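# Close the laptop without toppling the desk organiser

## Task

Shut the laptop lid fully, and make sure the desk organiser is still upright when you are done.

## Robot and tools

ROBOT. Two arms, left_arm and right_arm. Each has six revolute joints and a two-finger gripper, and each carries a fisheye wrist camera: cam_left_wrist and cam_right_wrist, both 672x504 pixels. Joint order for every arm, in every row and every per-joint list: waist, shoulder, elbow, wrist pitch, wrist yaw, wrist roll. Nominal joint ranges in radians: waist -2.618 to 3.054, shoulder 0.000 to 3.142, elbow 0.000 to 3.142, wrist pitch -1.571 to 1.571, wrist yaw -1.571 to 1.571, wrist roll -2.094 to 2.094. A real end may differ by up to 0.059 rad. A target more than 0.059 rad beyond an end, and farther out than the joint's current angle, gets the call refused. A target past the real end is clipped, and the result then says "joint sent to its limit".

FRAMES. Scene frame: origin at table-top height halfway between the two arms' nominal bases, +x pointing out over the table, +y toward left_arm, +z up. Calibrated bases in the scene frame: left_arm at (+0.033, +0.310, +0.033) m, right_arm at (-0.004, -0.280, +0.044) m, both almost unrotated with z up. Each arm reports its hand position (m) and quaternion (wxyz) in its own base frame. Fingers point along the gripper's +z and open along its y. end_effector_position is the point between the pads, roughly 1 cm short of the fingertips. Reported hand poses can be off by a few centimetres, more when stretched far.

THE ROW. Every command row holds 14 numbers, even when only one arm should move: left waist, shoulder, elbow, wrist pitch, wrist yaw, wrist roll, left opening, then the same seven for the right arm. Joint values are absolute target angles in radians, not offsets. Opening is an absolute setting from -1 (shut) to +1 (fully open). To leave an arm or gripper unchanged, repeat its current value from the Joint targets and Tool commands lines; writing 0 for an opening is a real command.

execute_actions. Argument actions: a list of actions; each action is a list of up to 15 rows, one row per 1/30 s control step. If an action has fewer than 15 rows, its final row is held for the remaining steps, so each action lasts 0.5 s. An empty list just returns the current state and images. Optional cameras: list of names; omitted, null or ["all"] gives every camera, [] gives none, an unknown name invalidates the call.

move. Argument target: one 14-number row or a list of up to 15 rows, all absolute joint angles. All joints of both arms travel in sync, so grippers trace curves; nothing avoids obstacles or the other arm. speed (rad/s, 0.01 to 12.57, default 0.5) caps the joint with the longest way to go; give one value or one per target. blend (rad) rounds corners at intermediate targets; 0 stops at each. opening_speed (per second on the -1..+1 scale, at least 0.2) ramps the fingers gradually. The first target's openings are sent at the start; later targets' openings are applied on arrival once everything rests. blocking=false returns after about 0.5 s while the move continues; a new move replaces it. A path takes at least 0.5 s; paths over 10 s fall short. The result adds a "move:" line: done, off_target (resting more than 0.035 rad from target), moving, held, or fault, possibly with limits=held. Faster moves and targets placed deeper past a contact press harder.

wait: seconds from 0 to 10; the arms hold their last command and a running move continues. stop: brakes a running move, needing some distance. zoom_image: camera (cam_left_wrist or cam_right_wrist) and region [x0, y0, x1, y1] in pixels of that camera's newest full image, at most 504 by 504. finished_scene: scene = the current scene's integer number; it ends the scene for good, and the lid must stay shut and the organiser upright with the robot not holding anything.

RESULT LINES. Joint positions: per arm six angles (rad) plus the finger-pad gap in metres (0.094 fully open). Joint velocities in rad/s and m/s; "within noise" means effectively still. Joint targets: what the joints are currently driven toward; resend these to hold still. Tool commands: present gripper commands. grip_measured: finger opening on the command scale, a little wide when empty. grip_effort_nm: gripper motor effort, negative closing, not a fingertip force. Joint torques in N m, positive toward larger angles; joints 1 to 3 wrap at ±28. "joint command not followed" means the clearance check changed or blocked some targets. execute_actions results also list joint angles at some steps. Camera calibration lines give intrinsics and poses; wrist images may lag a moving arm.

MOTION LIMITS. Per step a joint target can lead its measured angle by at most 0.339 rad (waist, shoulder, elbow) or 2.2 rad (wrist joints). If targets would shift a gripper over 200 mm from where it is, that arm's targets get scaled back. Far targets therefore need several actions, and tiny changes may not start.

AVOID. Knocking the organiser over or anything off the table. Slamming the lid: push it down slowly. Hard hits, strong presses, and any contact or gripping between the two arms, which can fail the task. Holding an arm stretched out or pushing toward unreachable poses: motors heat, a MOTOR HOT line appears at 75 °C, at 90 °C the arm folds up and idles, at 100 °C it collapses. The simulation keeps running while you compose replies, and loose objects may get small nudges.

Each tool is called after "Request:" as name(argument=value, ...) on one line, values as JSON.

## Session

Request:
execute_actions(actions=[])

Scene clock: 0.00 s.
left_arm: end_effector_position=(+0.2490, +0.0854, +0.1956) grip_measured=+1.000 grip_effort_nm=n/a end_effector_quat_wxyz=(+0.598, -0.265, +0.756, -0.032) | right_arm: end_effector_position=(+0.2544, -0.0587, +0.2592) grip_measured=+1.000 grip_effort_nm=n/a end_effector_quat_wxyz=(+0.724, +0.112, +0.681, +0.010)
Joint positions: left_arm=[0.405 0.403 0.339 -0.225 0.116 -0.356 0.094] | right_arm=[-0.402 0.296 0.261 0.085 -0.253 0.19 0.094]
Joint velocities: within noise
Joint torques (N m): no reading
Heat: left arm: 28 °C; right arm: 28 °C.
Joint targets: left_arm=[0.405 0.396 0.347 -0.232 0.116 -0.354] | right_arm=[-0.402 0.291 0.271 0.083 -0.253 0.189]
Tool commands: left_gripper/opening=+1.0 right_gripper/opening=+1.0
camera_calibration:
cam_left_wrist: T_world_to_cam=[[0.381378, -0.876293, 0.294382, -0.0764901], [-0.645063, -0.480375, -0.59425, 0.35266], [0.662151, 0.0367391, -0.748469, 0.0921314], [0, 0, 0, 1]] pos_world=[0.195655, 0.0989965, 0.301043]
cam_right_wrist: T_world_to_cam=[[-0.0774456, -0.968987, -0.234664, 0.0269806], [-0.505139, 0.24106, -0.828689, 0.387092], [0.859556, 0.0543596, -0.508142, 0.0250223], [0, 0, 0, 1]] pos_world=[0.176116, -0.0685287, 0.339825]

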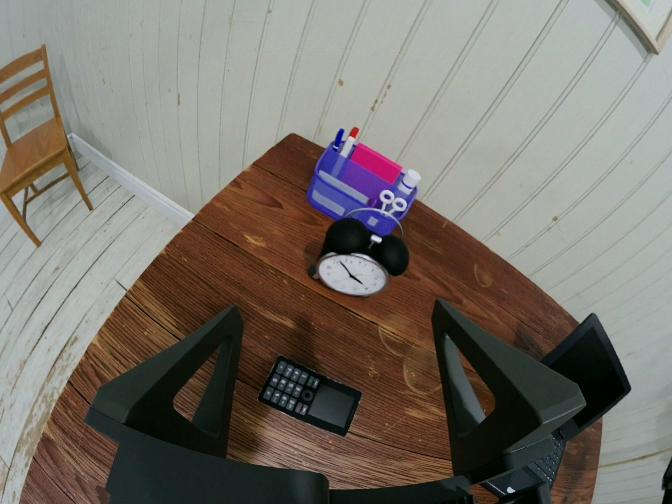

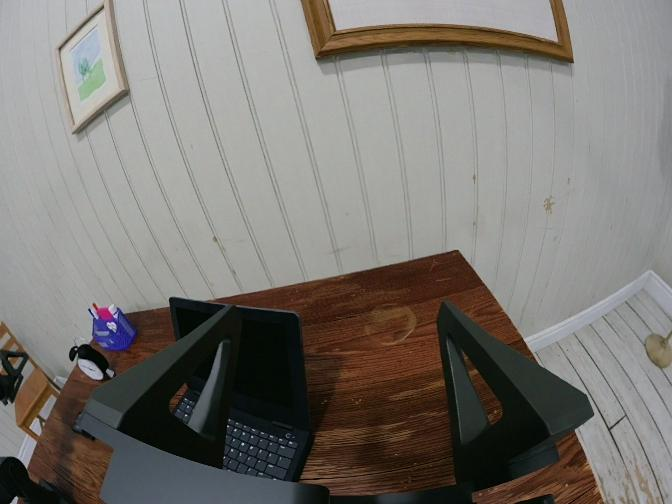

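Request:
move(target=[[0.405,0.396,0.347,-0.232,0.116,-0.354,1,-0.266,2.236,1.416,0.60,0,0,-1],[0.405,0.396,0.347,-0.232,0.116,-0.354,1,-0.266,2.236,1.416,0.60,-0.9,0,-1]], speed=1.0, blend=0.08)

Scene clock: 83.30 s.
left_arm: end_effector_position=(+0.2490, +0.0854, +0.1956) grip_measured=+1.000 grip_effort_nm=-0.012 end_effector_quat_wxyz=(+0.598, -0.265, +0.756, -0.032) | right_arm: end_effector_position=(+0.5836, -0.0191, +0.1451) grip_measured=-0.996 grip_effort_nm=-0.203 end_effector_quat_wxyz=(+0.597, -0.162, +0.741, +0.262)
Joint positions: left_arm=[0.405 0.403 0.339 -0.225 0.116 -0.356 0.094] | right_arm=[-0.273 2.221 1.391 0.59 -0.887 0.01 0]
Joint torques (N m): left_arm=[-0.06 0.95 8.68 2.07 -0.01 0.05] | right_arm=[0.75 -13.01 9.39 2.22 -0.22 -0.12]
Heat: left arm: 31 °C; right arm: 38 °C.
Joint targets: left_arm=[0.405 0.396 0.347 -0.232 0.116 -0.354] | right_arm=[-0.266 2.236 1.416 0.600 -0.900 0.000]
move: done
camera_calibration:
cam_left_wrist: T_world_to_cam=[[0.381378, -0.876293, 0.294382, -0.0764901], [-0.645063, -0.480375, -0.59425, 0.35266], [0.662151, 0.0367391, -0.748469, 0.0921314], [0, 0, 0, 1]] pos_world=[0.195655, 0.0989965, 0.301043]
cam_right_wrist: T_world_to_cam=[[0.580417, -0.770876, -0.262425, -0.312112], [-0.662053, -0.259076, -0.703253, 0.513035], [0.474133, 0.581919, -0.660733, -0.0609615], [0, 0, 0, 1]] pos_world=[0.549715, -0.0722098, 0.238608]

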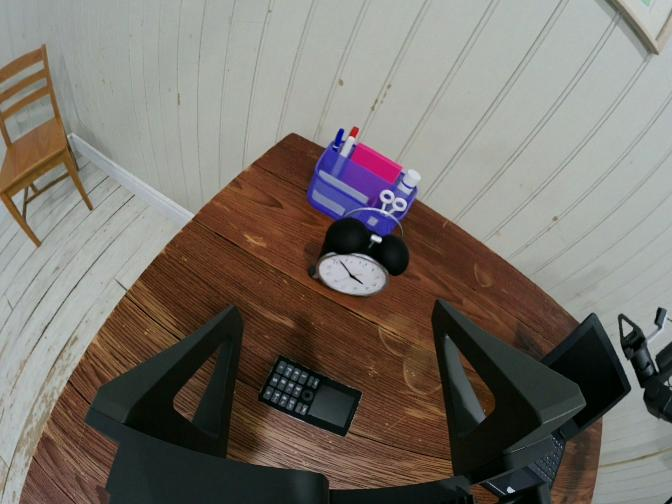

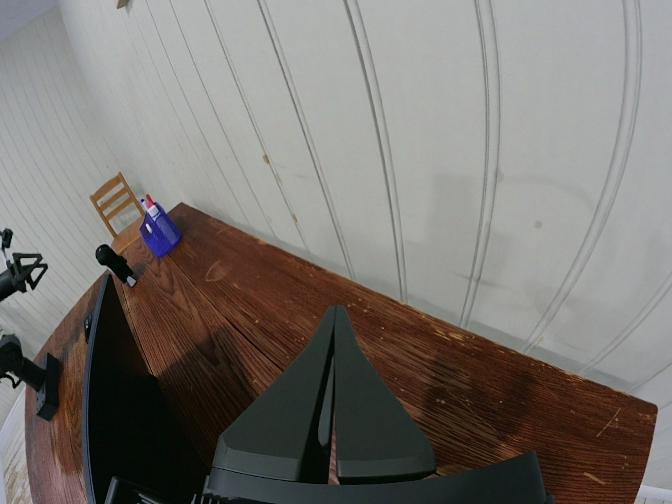

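Request:
move(target=[[0.405,0.396,0.347,-0.232,0.116,-0.354,1,-0.212,2.109,1.317,0.092,-1.346,0,-1]], speed=0.5)

Scene clock: 93.53 s.
left_arm: end_effector_position=(+0.2490, +0.0854, +0.1956) grip_measured=+1.000 grip_effort_nm=-0.012 end_effector_quat_wxyz=(+0.598, -0.265, +0.756, -0.032) | right_arm: end_effector_position=(+0.4948, +0.0655, +0.1241) grip_measured=-0.996 grip_effort_nm=-0.198 end_effector_quat_wxyz=(+0.397, -0.173, +0.747, +0.505)
Joint positions: left_arm=[0.405 0.403 0.339 -0.225 0.116 -0.356 0.094] | right_arm=[-0.221 2.155 1.331 0.138 -1.291 0.01 0]
Joint torques (N m): left_arm=[-0.06 0.92 8.68 2.07 -0.01 0.05] | right_arm=[0.7 -18.03 5.44 1.26 -0.87 -0.13]
Heat: left arm: 31 °C; right arm: 39 °C.
Joint targets: left_arm=[0.405 0.396 0.347 -0.232 0.116 -0.354] | right_arm=[-0.212 2.109 1.317 0.092 -1.346 0.000]
move: off_target (right_arm); right_arm: the wrist yaw is farthest, 0.055 rad from its target
camera_calibration:
cam_left_wrist: T_world_to_cam=[[0.381378, -0.876293, 0.294382, -0.0764901], [-0.645063, -0.480375, -0.59425, 0.35266], [0.662151, 0.0367391, -0.748469, 0.0921314], [0, 0, 0, 1]] pos_world=[0.195655, 0.0989965, 0.301043]
cam_right_wrist: T_world_to_cam=[[0.640894, -0.370313, -0.672401, -0.206023], [-0.764503, -0.386885, -0.515611, 0.49725], [-0.0692041, 0.844505, -0.531058, 0.153575], [0, 0, 0, 1]] pos_world=[0.522816, -0.0136095, 0.199415]

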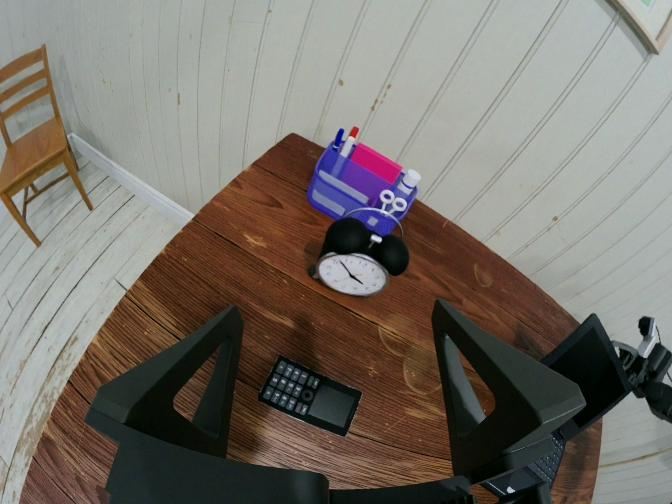

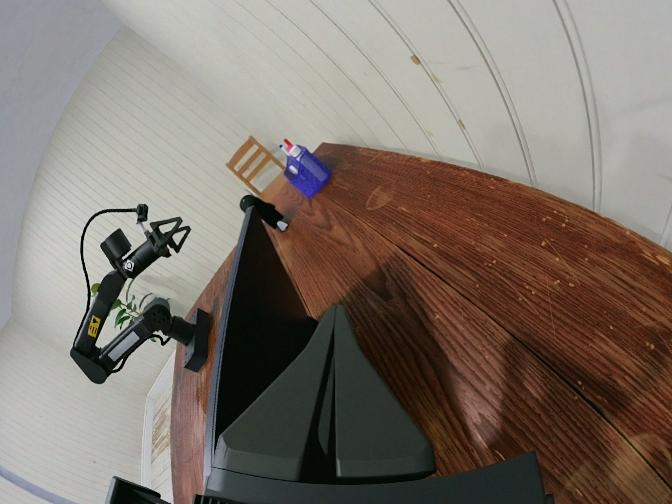

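Request:
move(target=[[0.405,0.396,0.347,-0.232,0.116,-0.354,1,-0.212,2.03,1.317,0.02,-1.346,0,-1],[0.405,0.396,0.347,-0.232,0.116,-0.354,1,-0.145,1.702,0.872,0.13,-1.218,0,-1]], speed=[0.3,0.25])

Scene clock: 101.47 s.
left_arm: end_effector_position=(+0.2490, +0.0854, +0.1956) grip_measured=+1.000 grip_effort_nm=-0.007 end_effector_quat_wxyz=(+0.598, -0.265, +0.756, -0.032) | right_arm: end_effector_position=(+0.4056, +0.1020, +0.1797) grip_measured=-0.996 grip_effort_nm=-0.198 end_effector_quat_wxyz=(+0.439, -0.215, +0.739, +0.464)
Joint positions: left_arm=[0.405 0.403 0.339 -0.225 0.116 -0.356 0.094] | right_arm=[-0.167 1.703 0.918 0.228 -1.214 0.002 0]
Joint torques (N m): left_arm=[-0.05 0.94 8.68 2.07 -0.01 0.04] | right_arm=[1.94 -9.13 2.92 0.88 -0.32 -0.05]
Heat: left arm: 31 °C; right arm: 37 °C.
Joint targets: left_arm=[0.405 0.396 0.347 -0.232 0.116 -0.354] | right_arm=[-0.145 1.702 0.872 0.130 -1.218 0.000]
move: off_target (right_arm); right_arm: the wrist pitch is farthest, 0.098 rad from its target
camera_calibration:
cam_left_wrist: T_world_to_cam=[[0.381378, -0.876293, 0.294382, -0.0764901], [-0.645063, -0.480375, -0.59425, 0.35266], [0.662151, 0.0367391, -0.748469, 0.0921314], [0, 0, 0, 1]] pos_world=[0.195655, 0.0989965, 0.301043]
cam_right_wrist: T_world_to_cam=[[0.714789, -0.420341, -0.558919, -0.143329], [-0.699298, -0.420869, -0.577799, 0.459951], [0.00764129, 0.803855, -0.594776, 0.130477], [0, 0, 0, 1]] pos_world=[0.423096, 0.0284475, 0.263254]

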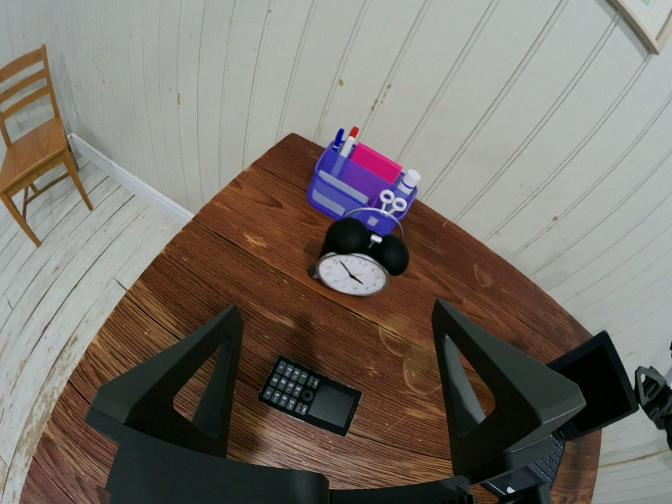

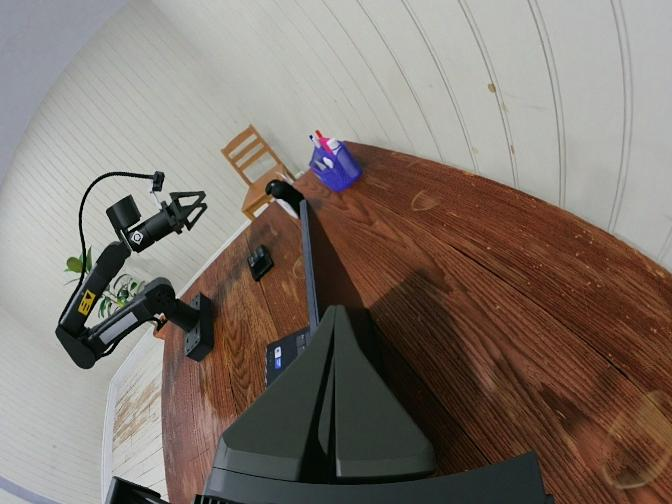

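Request:
zoom_image(camera="cam_right_wrist", region=[220, 180, 460, 500])

Request:
zoom_image(camera="cam_left_wrist", region=[440, 300, 672, 504])

Scaled by 1.575 from the camera's 672x504 image, which has a finer 960x720 frame.

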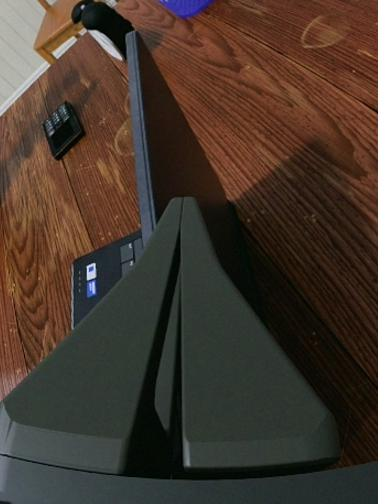

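Scaled by 2.172 from the camera's 672x504 image, which has a finer 960x720 frame.

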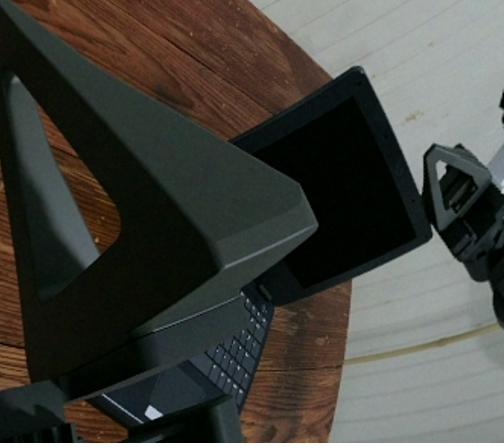

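Request:
move(target=[[0.405,0.396,0.347,-0.232,0.116,-0.354,1,-0.19,1.839,1.141,0.098,-1.234,0,-1],[0.405,0.396,0.347,-0.232,0.116,-0.354,1,-0.19,1.896,1.081,0.215,-1.234,0,-1]], speed=0.4)

Scene clock: 139.50 s.
left_arm: end_effector_position=(+0.2490, +0.0854, +0.1956) grip_measured=+1.000 grip_effort_nm=-0.012 end_effector_quat_wxyz=(+0.598, -0.265, +0.756, -0.032) | right_arm: end_effector_position=(+0.4480, +0.0882, +0.1654) grip_measured=-0.996 grip_effort_nm=-0.198 end_effector_quat_wxyz=(+0.431, -0.203, +0.744, +0.468)
Joint positions: left_arm=[0.405 0.403 0.339 -0.225 0.116 -0.356 0.094] | right_arm=[-0.183 1.879 1.087 0.206 -1.221 0.003 0]
Joint torques (N m): left_arm=[-0.05 0.92 8.66 2.08 -0.01 0.05] | right_arm=[-0.57 -9.35 6.3 1.91 -0.41 -0.07]
Heat: left arm: 32 °C; right arm: 34 °C.
Joint targets: left_arm=[0.405 0.396 0.347 -0.232 0.116 -0.354] | right_arm=[-0.190 1.896 1.081 0.215 -1.234 0.000]
move: done
camera_calibration:
cam_left_wrist: T_world_to_cam=[[0.381378, -0.876293, 0.294382, -0.0764901], [-0.645063, -0.480375, -0.59425, 0.35266], [0.662151, 0.0367391, -0.748469, 0.0921314], [0, 0, 0, 1]] pos_world=[0.195655, 0.0989965, 0.301043]
cam_right_wrist: T_world_to_cam=[[0.694157, -0.4229, -0.582496, -0.17398], [-0.719823, -0.408227, -0.561431, 0.480875], [-0.000361037, 0.809016, -0.587787, 0.134811], [0, 0, 0, 1]] pos_world=[0.466963, 0.013666, 0.247876]

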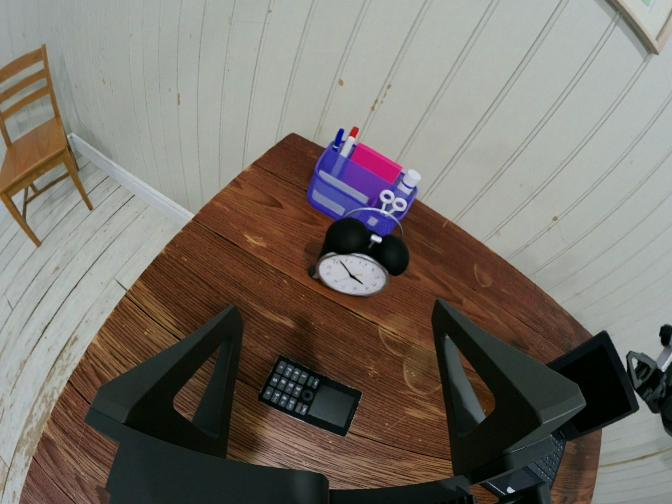

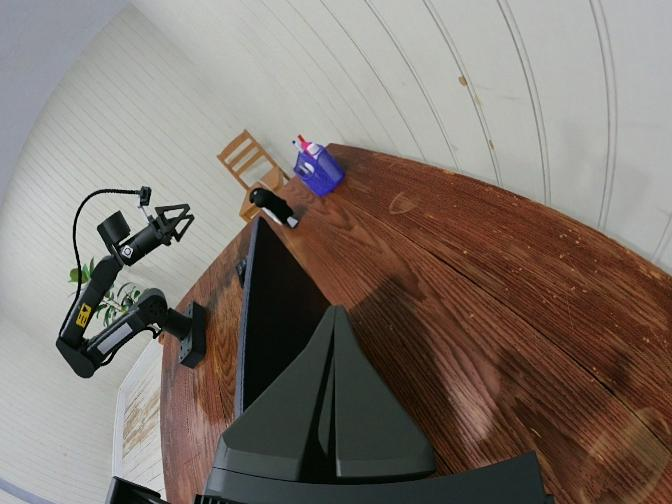

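Request:
move(target=[[0.405,0.396,0.347,-0.232,0.116,-0.354,1,-0.165,1.963,1.037,0.327,-1.2,0,-1],[0.405,0.396,0.347,-0.232,0.116,-0.354,1,-0.062,1.708,0.802,0.256,-1.132,0,-1],[0.405,0.396,0.347,-0.232,0.116,-0.354,1,0.09,1.328,0.603,0.075,-0.846,0,-1]], speed=0.25, blend=0.03)

Scene clock: 178.60 s.
left_arm: end_effector_position=(+0.2490, +0.0854, +0.1956) grip_measured=+1.000 grip_effort_nm=-0.007 end_effector_quat_wxyz=(+0.598, -0.265, +0.756, -0.032) | right_arm: end_effector_position=(+0.3276, +0.1612, +0.1519) grip_measured=-0.996 grip_effort_nm=-0.203 end_effector_quat_wxyz=(+0.407, -0.220, +0.799, +0.383)
Joint positions: left_arm=[0.405 0.403 0.339 -0.225 0.116 -0.356 0.094] | right_arm=[0.079 1.347 0.622 0.121 -0.849 0.01 0]
Joint torques (N m): left_arm=[-0.05 0.94 8.66 2.07 -0.02 0.05] | right_arm=[0.91 -7.34 5.67 1.52 -0.21 -0.1]
Heat: left arm: 33 °C; right arm: 37 °C.
Joint targets: left_arm=[0.405 0.396 0.347 -0.232 0.116 -0.354] | right_arm=[0.090 1.328 0.603 0.075 -0.846 0.000]
move: off_target (right_arm); right_arm: the wrist pitch is farthest, 0.046 rad from its target
camera_calibration:
cam_left_wrist: T_world_to_cam=[[0.381378, -0.876293, 0.294382, -0.0764901], [-0.645063, -0.480375, -0.59425, 0.35266], [0.662151, 0.0367391, -0.748469, 0.0921314], [0, 0, 0, 1]] pos_world=[0.195655, 0.0989965, 0.301043]
cam_right_wrist: T_world_to_cam=[[0.651739, -0.56619, -0.504643, -0.0422659], [-0.758332, -0.47508, -0.446353, 0.422432], [0.0129752, 0.673593, -0.738988, 0.108159], [0, 0, 0, 1]] pos_world=[0.346487, 0.103904, 0.247153]

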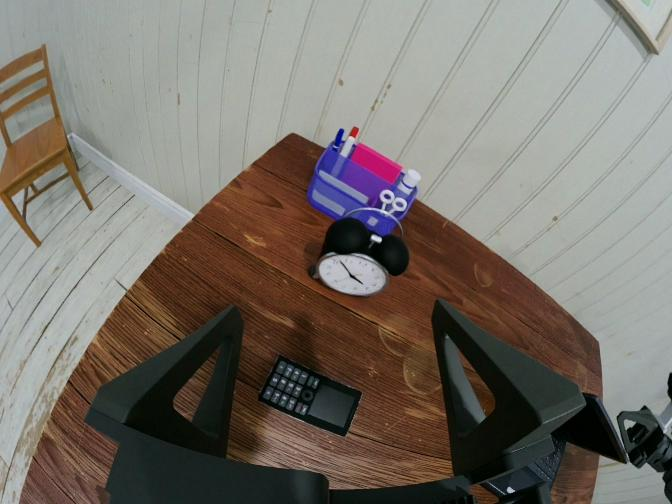

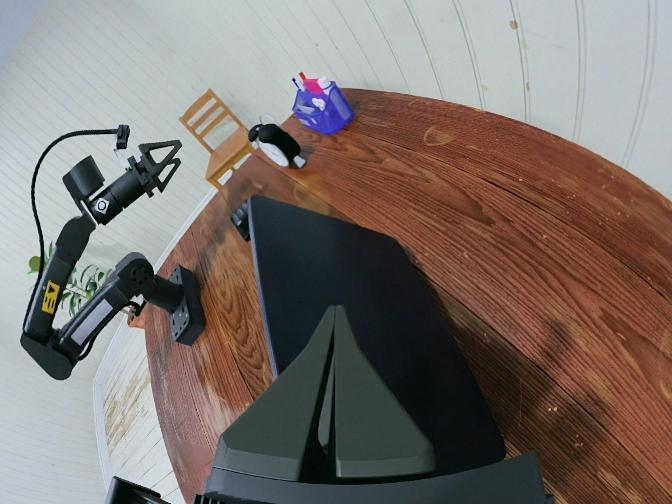

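Closing well. Continue.

Request:
move(target=[[0.405,0.396,0.347,-0.232,0.116,-0.354,1,0.388,1.114,0.496,-0.102,-0.436,0,-1],[0.405,0.396,0.347,-0.232,0.116,-0.354,1,0.738,1.122,0.365,-0.043,0,0,-1]], speed=0.25, blend=0.03)

Scene clock: 188.10 s.
left_arm: end_effector_position=(+0.2490, +0.0854, +0.1956) grip_measured=+1.000 grip_effort_nm=-0.002 end_effector_quat_wxyz=(+0.598, -0.265, +0.756, -0.032) | right_arm: end_effector_position=(+0.2298, +0.2087, +0.0674) grip_measured=-0.996 grip_effort_nm=-0.193 end_effector_quat_wxyz=(+0.373, -0.324, +0.857, +0.148)
Joint positions: left_arm=[0.405 0.403 0.339 -0.225 0.116 -0.356 0.094] | right_arm=[0.729 1.127 0.386 -0.005 -0.009 0.009 0]
Joint torques (N m): left_arm=[-0.05 0.94 8.66 2.08 -0.01 0.04] | right_arm=[0.75 -3.7 5.52 1.66 0.09 -0.12]
Heat: left arm: 33 °C; right arm: 37 °C.
Joint targets: left_arm=[0.405 0.396 0.347 -0.232 0.116 -0.354] | right_arm=[0.738 1.122 0.365 -0.043 0.000 0.000]
move: off_target (right_arm); right_arm: the wrist pitch is farthest, 0.038 rad from its target
camera_calibration:
cam_left_wrist: T_world_to_cam=[[0.381378, -0.876293, 0.294382, -0.0764901], [-0.645063, -0.480375, -0.59425, 0.35266], [0.662151, 0.0367391, -0.748469, 0.0921314], [0, 0, 0, 1]] pos_world=[0.195655, 0.0989965, 0.301043]
cam_right_wrist: T_world_to_cam=[[0.661921, -0.743346, -0.0964208, 0.012787], [-0.743449, -0.634649, -0.210959, 0.347155], [0.0956218, 0.211322, -0.972728, 0.108296], [0, 0, 0, 1]] pos_world=[0.239273, 0.206941, 0.179811]

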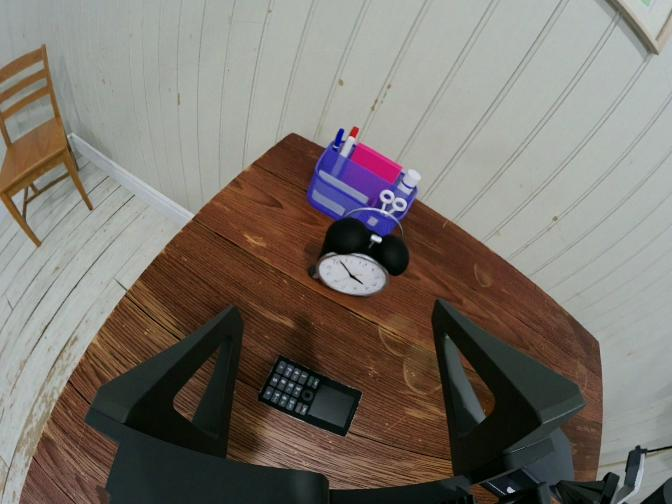

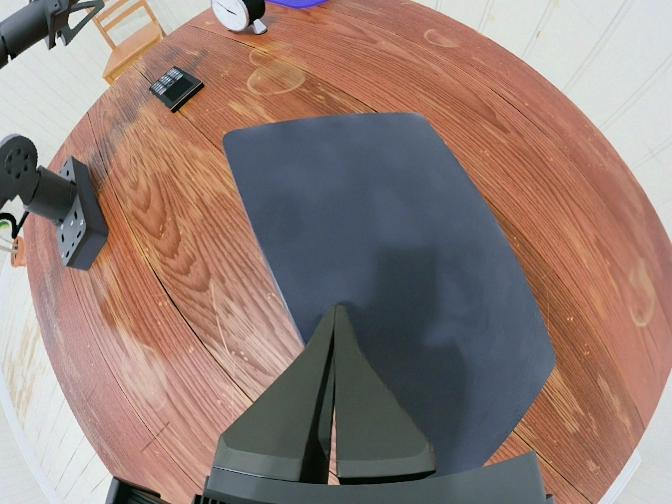

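Request:
move(target=[[0.405,0.396,0.347,-0.232,0.116,-0.354,1,0.765,1.257,0.29,0.117,0,0,-1],[0.405,0.396,0.347,-0.232,0.116,-0.354,1,0.765,1.37,0.245,0.275,0,0,-1]], speed=0.2, blend=0.03)

Scene clock: 195.83 s.
left_arm: end_effector_position=(+0.2490, +0.0854, +0.1956) grip_measured=+1.000 grip_effort_nm=-0.007 end_effector_quat_wxyz=(+0.598, -0.265, +0.756, -0.032) | right_arm: end_effector_position=(+0.2184, +0.2098, +0.0087) grip_measured=-0.996 grip_effort_nm=-0.193 end_effector_quat_wxyz=(+0.348, -0.340, +0.862, +0.144)
Joint positions: left_arm=[0.405 0.403 0.339 -0.225 0.116 -0.356 0.094] | right_arm=[0.758 1.354 0.262 0.295 -0.007 0.009 0]
Joint torques (N m): left_arm=[-0.05 0.95 8.69 2.07 -0.01 0.04] | right_arm=[0.65 -2.7 4.38 1.82 0.07 -0.11]
Heat: left arm: 33 °C; right arm: 37 °C.
Joint targets: left_arm=[0.405 0.396 0.347 -0.232 0.116 -0.354] | right_arm=[0.765 1.370 0.245 0.275 0.000 0.000]
move: done
camera_calibration:
cam_left_wrist: T_world_to_cam=[[0.381378, -0.876293, 0.294382, -0.0764901], [-0.645063, -0.480375, -0.59425, 0.35266], [0.662151, 0.0367391, -0.748469, 0.0921314], [0, 0, 0, 1]] pos_world=[0.195655, 0.0989965, 0.301043]
cam_right_wrist: T_world_to_cam=[[0.678685, -0.728202, -0.0954419, 0.00872629], [-0.732506, -0.661768, -0.159679, 0.329778], [0.0531182, 0.178284, -0.982544, 0.0683032], [0, 0, 0, 1]] pos_world=[0.232014, 0.212414, 0.120602]

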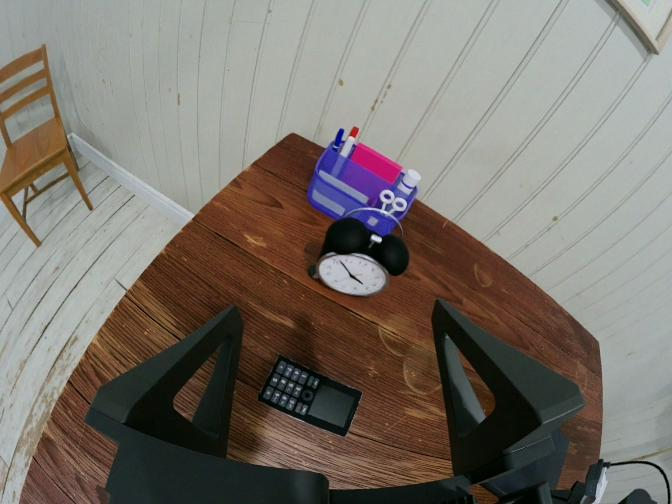

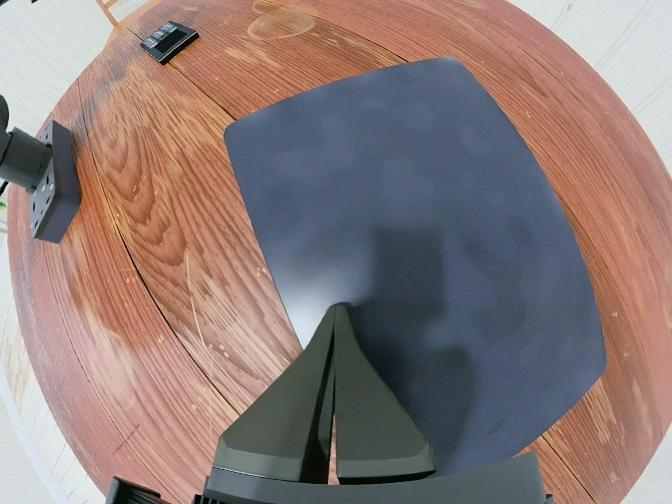

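Request:
move(target=[[0.405,0.396,0.347,-0.232,0.116,-0.354,1,0.765,1.43,0.225,0.355,0,0,-1]], speed=0.2)

Scene clock: 199.80 s.
left_arm: end_effector_position=(+0.2490, +0.0854, +0.1956) grip_measured=+1.000 grip_effort_nm=-0.012 end_effector_quat_wxyz=(+0.598, -0.265, +0.756, -0.032) | right_arm: end_effector_position=(+0.2210, +0.2123, +0.0036) grip_measured=-0.996 grip_effort_nm=-0.193 end_effector_quat_wxyz=(+0.358, -0.338, +0.858, +0.148)
Joint positions: left_arm=[0.405 0.403 0.339 -0.225 0.116 -0.356 0.094] | right_arm=[0.758 1.408 0.243 0.39 -0.007 0.009 0]
Joint torques (N m): left_arm=[-0.03 0.94 8.66 2.07 -0.01 0.04] | right_arm=[0.64 -2.33 3.97 1.63 0.08 -0.12]
Heat: left arm: 33 °C; right arm: 37 °C.
Joint targets: left_arm=[0.405 0.396 0.347 -0.232 0.116 -0.354] | right_arm=[0.765 1.430 0.225 0.355 0.000 0.000]
move: done
camera_calibration:
cam_left_wrist: T_world_to_cam=[[0.381378, -0.876293, 0.294382, -0.0764901], [-0.645063, -0.480375, -0.59425, 0.35266], [0.662151, 0.0367391, -0.748469, 0.0921314], [0, 0, 0, 1]] pos_world=[0.195655, 0.0989965, 0.301043]
cam_right_wrist: T_world_to_cam=[[0.680222, -0.726746, -0.0955935, 0.00758545], [-0.729789, -0.659246, -0.181118, 0.331501], [0.0686074, 0.192963, -0.978804, 0.0561894], [0, 0, 0, 1]] pos_world=[0.232911, 0.213211, 0.115764]

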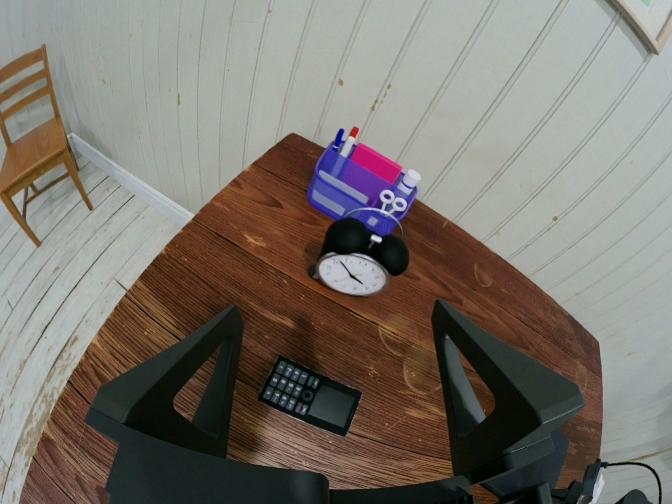

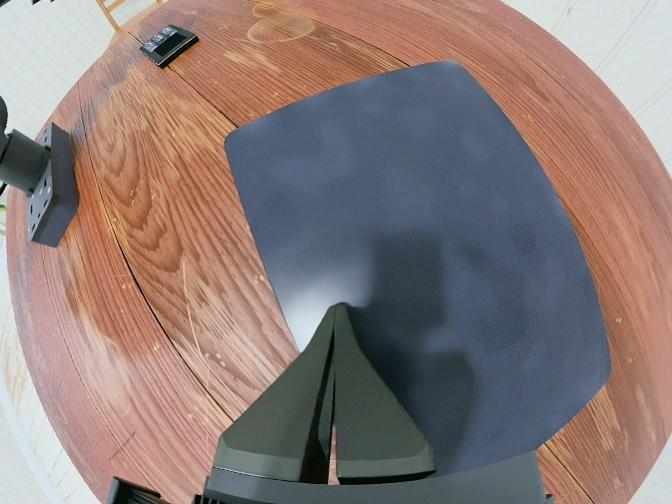

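Request:
move(target=[[0.405,0.396,0.347,-0.232,0.116,-0.354,1,0.765,1.49,0.215,0.39,0,0,-1],[0.405,0.396,0.347,-0.232,0.116,-0.354,1,0.765,1.43,0.225,0.355,0,0,-1],[0.405,0.396,0.347,-0.232,0.116,-0.354,1,0.6,1.0,0.45,-0.15,0,0,-1]], speed=[0.2,0.3,0.6])

Request:
zoom_image(camera="cam_right_wrist", region=[150, 50, 620, 504])

Scene clock: 209.23 s.
left_arm: end_effector_position=(+0.2490, +0.0854, +0.1956) grip_measured=+1.000 grip_effort_nm=-0.017 end_effector_quat_wxyz=(+0.598, -0.265, +0.756, -0.032) | right_arm: end_effector_position=(+0.2482, +0.1750, +0.0926) grip_measured=-0.996 grip_effort_nm=-0.193 end_effector_quat_wxyz=(+0.390, -0.270, +0.871, +0.127)
Joint positions: left_arm=[0.405 0.403 0.339 -0.225 0.116 -0.356 0.094] | right_arm=[0.607 1.013 0.428 -0.14 -0.006 0.009 0]
Joint torques (N m): left_arm=[-0.05 0.94 8.66 2.07 -0.01 0.04] | right_arm=[-0.65 -3.74 9.72 1.98 0.06 -0.11]
Heat: left arm: 33 °C; right arm: 37 °C.
Joint targets: left_arm=[0.405 0.396 0.347 -0.232 0.116 -0.354] | right_arm=[0.600 1.000 0.450 -0.150 0.000 0.000]
move: done
camera_calibration:
cam_left_wrist: T_world_to_cam=[[0.381378, -0.876293, 0.294382, -0.0764901], [-0.645063, -0.480375, -0.59425, 0.35266], [0.662151, 0.0367391, -0.748469, 0.0921314], [0, 0, 0, 1]] pos_world=[0.195655, 0.0989965, 0.301043]
cam_right_wrist: T_world_to_cam=[[0.566906, -0.81832, -0.0947149, 0.0145872], [-0.812069, -0.535819, -0.231174, 0.346241], [0.138424, 0.207969, -0.968291, 0.127701], [0, 0, 0, 1]] pos_world=[0.255225, 0.170901, 0.205075]

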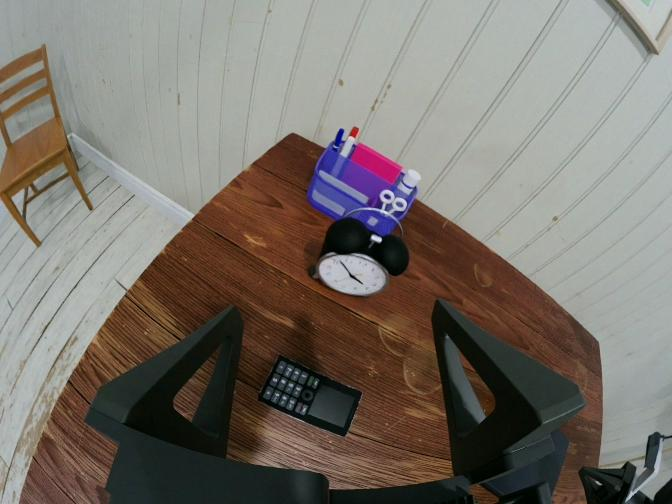

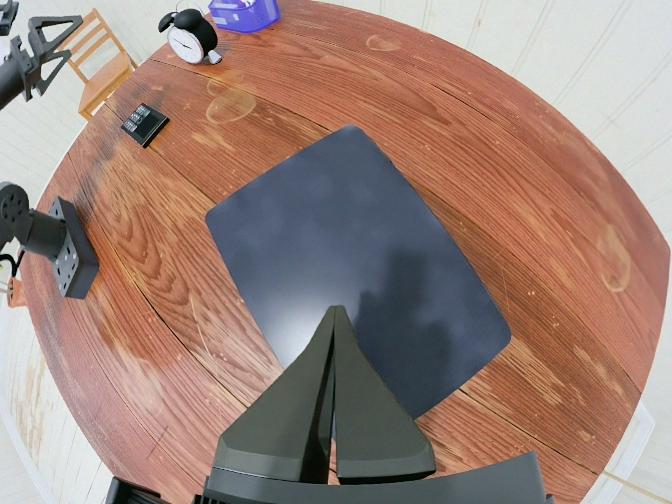

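Scaled by 1.072 from the camera's 672x504 image, which has a finer 960x720 frame.

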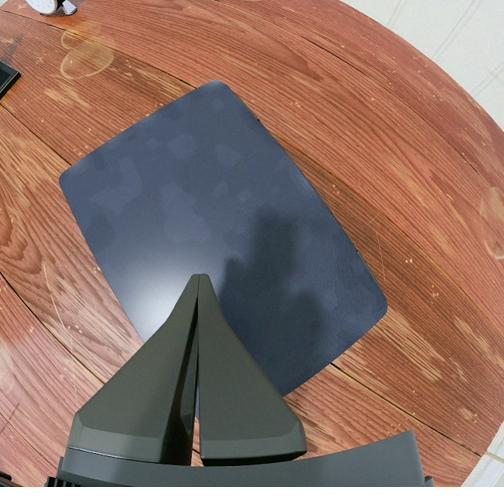

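Request:
move(target=[[0.405,0.396,0.347,-0.232,0.116,-0.354,1,-0.25,0.7,0.45,-0.35,-0.6,0,-1]], speed=0.8, cameras=["cam_right_wrist"])

Request:
zoom_image(camera="cam_right_wrist", region=[150, 150, 520, 504])

Scene clock: 216.90 s.
left_arm: end_effector_position=(+0.2490, +0.0854, +0.1956) grip_measured=+1.000 grip_effort_nm=-0.007 end_effector_quat_wxyz=(+0.598, -0.265, +0.756, -0.032) | right_arm: end_effector_position=(+0.2663, +0.0368, +0.1523) grip_measured=-0.996 grip_effort_nm=-0.193 end_effector_quat_wxyz=(+0.464, -0.024, +0.862, +0.204)
Joint positions: left_arm=[0.405 0.403 0.339 -0.225 0.116 -0.356 0.094] | right_arm=[-0.242 0.712 0.428 -0.339 -0.585 0.009 0]
Joint torques (N m): left_arm=[-0.05 0.94 8.68 2.07 -0.01 0.04] | right_arm=[-0.69 -1.48 10.04 1.97 -0.3 -0.11]
Heat: left arm: 33 °C; right arm: 38 °C.
Joint targets: left_arm=[0.405 0.396 0.347 -0.232 0.116 -0.354] | right_arm=[-0.250 0.700 0.450 -0.350 -0.600 0.000]
move: done
camera_calibration:
cam_right_wrist: T_world_to_cam=[[0.238529, -0.882033, -0.406351, 0.0341359], [-0.923496, -0.0765696, -0.37589, 0.335633], [0.300433, 0.464924, -0.832818, 0.138442], [0, 0, 0, 1]] pos_world=[0.26022, -0.00855678, 0.255329]
Images, in order (width x height): cam_right_wrist 672x504.

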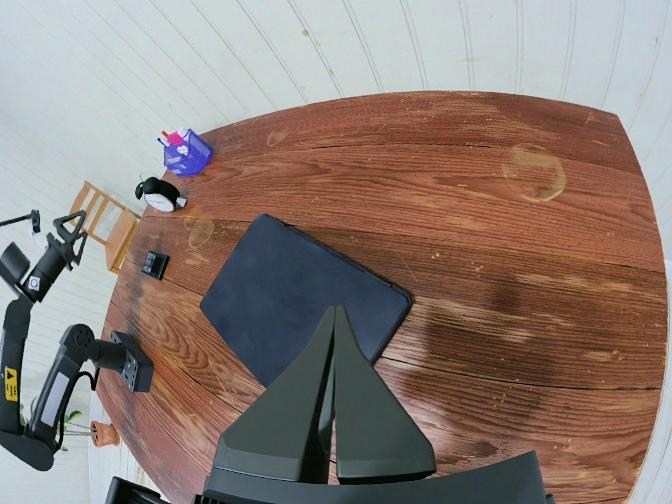

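Scaled by 1.362 from the camera's 672x504 image, which has a finer 960x720 frame.

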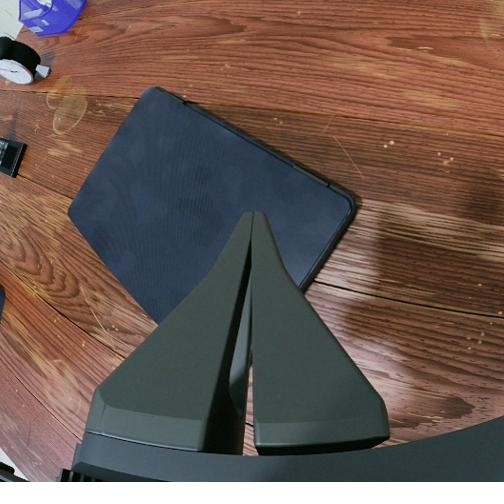

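Flat and closed.

Request:
finished_scene(scene=3)

The scene is finished: the task was done.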